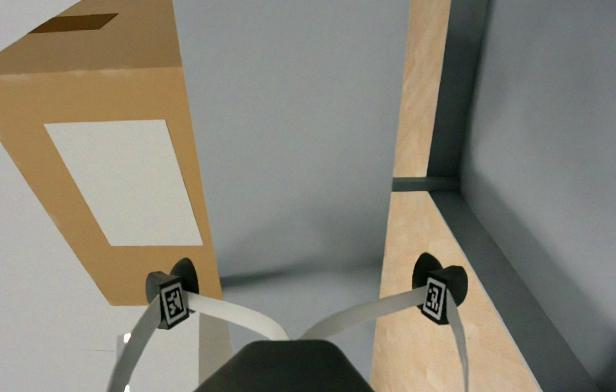

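Request:
{"name": "move", "arguments": {"blocking": false, "r2": {"base": {"translate_m": 0.078, "strafe_m": 0.079}, "joints": {"wrist_yaw_rad": -0.57}, "speeds": {"wrist_yaw_rad": 0.25}, "pace": "slow", "contact_limits": {"translate_m": 0.2, "strafe_m": 0.2}}, "cameras": []}}

Request:
{"name": "wait", "arguments": {"seconds": 4, "cameras": ["r2_wrist_camera", "r2_head_camera"]}}

r2: "contact_limits": translate_m and strafe_m are given together and make one move, which takes one limit: state it under one of them only
Scene clock: 4372.17 s.
r1.base_odometry: x=-1.674 y=-0.908 heading=+1.490
r1.turned_by_wheels: +0.000
r1.turned_by_imu: +0.000
r1.base_tilt: forward=-1.6 right=+1.2
r1.lidar_m: 0.60 0.43 1.16 3.72 4.84 3.43 1.68 1.35 1.36 1.25 1.01 0.97
r1.base_status: not commanded
r1.joint_positions: lift_m=+0.770 arm_m=+0.105 wrist_yaw_rad=+1.265 wrist_pitch_rad=+0.002 wrist_roll_rad=+0.000 gripper_m=-0.024
r1.joint_status: not commanded
r1.measured_speeds: translate_m=+0.000 strafe_m=+0.000 rotate_rad=+0.000 lift_m=+0.000 arm_m=+0.000 wrist_yaw_rad=+0.000 wrist_pitch_rad=+0.000 wrist_roll_rad=+0.000
r1.motor_effort: lift_m=+24(24) arm_m=+4(4) wheel_0=+23(23) wheel_1=+5(5) wheel_2=+9(10)
r1.servo_current: wrist_yaw_rad=65(104) wrist_pitch_rad=46(46) wrist_roll_rad=59(65) gripper_m=65(78)
r1.contact_limits: arm_m 0.2
r1.hand_pose: x=+0.4461 y=+0.2486 z=+0.9472 quat_wxyz=(+0.807, -0.001, +0.001, +0.591) (m; r1's base frame)
r1.wrist_depth_mm: - - 260 235 221 208 196 / - - 262 236 222 207 197 / - - 260 237 223 208 198 / - - 262 237 224 207 199 / - - 264 238 224 208 199 / - - 183 184 223 211 200 / - 159 260 236 155 208 200
r2.base_odometry: x=-4.791 y=-1.467 heading=+0.572
r2.turned_by_wheels: +0.000
r2.turned_by_imu: +0.000
r2.base_tilt: forward=-0.7 right=+0.1
r2.lidar_m: 0.44 0.64 0.43 0.40 0.48 3.08 2.99 3.10 0.41 0.40 2.41 0.38
r2.base_status: not commanded
r2.joint_positions: lift_m=+0.648 arm_m=+0.000 wrist_yaw_rad=-0.197 wrist_pitch_rad=+0.001 wrist_roll_rad=+1.569 gripper_m=+0.125
r2.joint_status: all done
r2.measured_speeds: translate_m=+0.000 strafe_m=+0.000 rotate_rad=+0.000 lift_m=+0.000 arm_m=+0.000 wrist_yaw_rad=+0.000 wrist_pitch_rad=+0.000 wrist_roll_rad=+0.000
r2.motor_effort: lift_m=+20(21) arm_m=-3(4) wheel_0=+3(3) wheel_1=-4(5) wheel_2=+7(11)
r2.servo_current: wrist_yaw_rad=46(59) wrist_pitch_rad=46(46) wrist_roll_rad=39(59) gripper_m=46(143)
r2.hand_pose: x=+0.4366 y=-0.1421 z=+0.8257 quat_wxyz=(+0.704, +0.703, -0.069, -0.070) (m; r2's base frame)
r2.wrist_depth_mm: 320 307 142 142 142 707 - / 270 266 152 152 153 750 - / 297 298 165 162 162 788 - / 349 340 349 - 182 - - / - 399 384 - 200 - - / - 459 196 157 196 182 - / - - - 112 - 1756 -
pictures: none

not run: a call was refused earlier in this reply.


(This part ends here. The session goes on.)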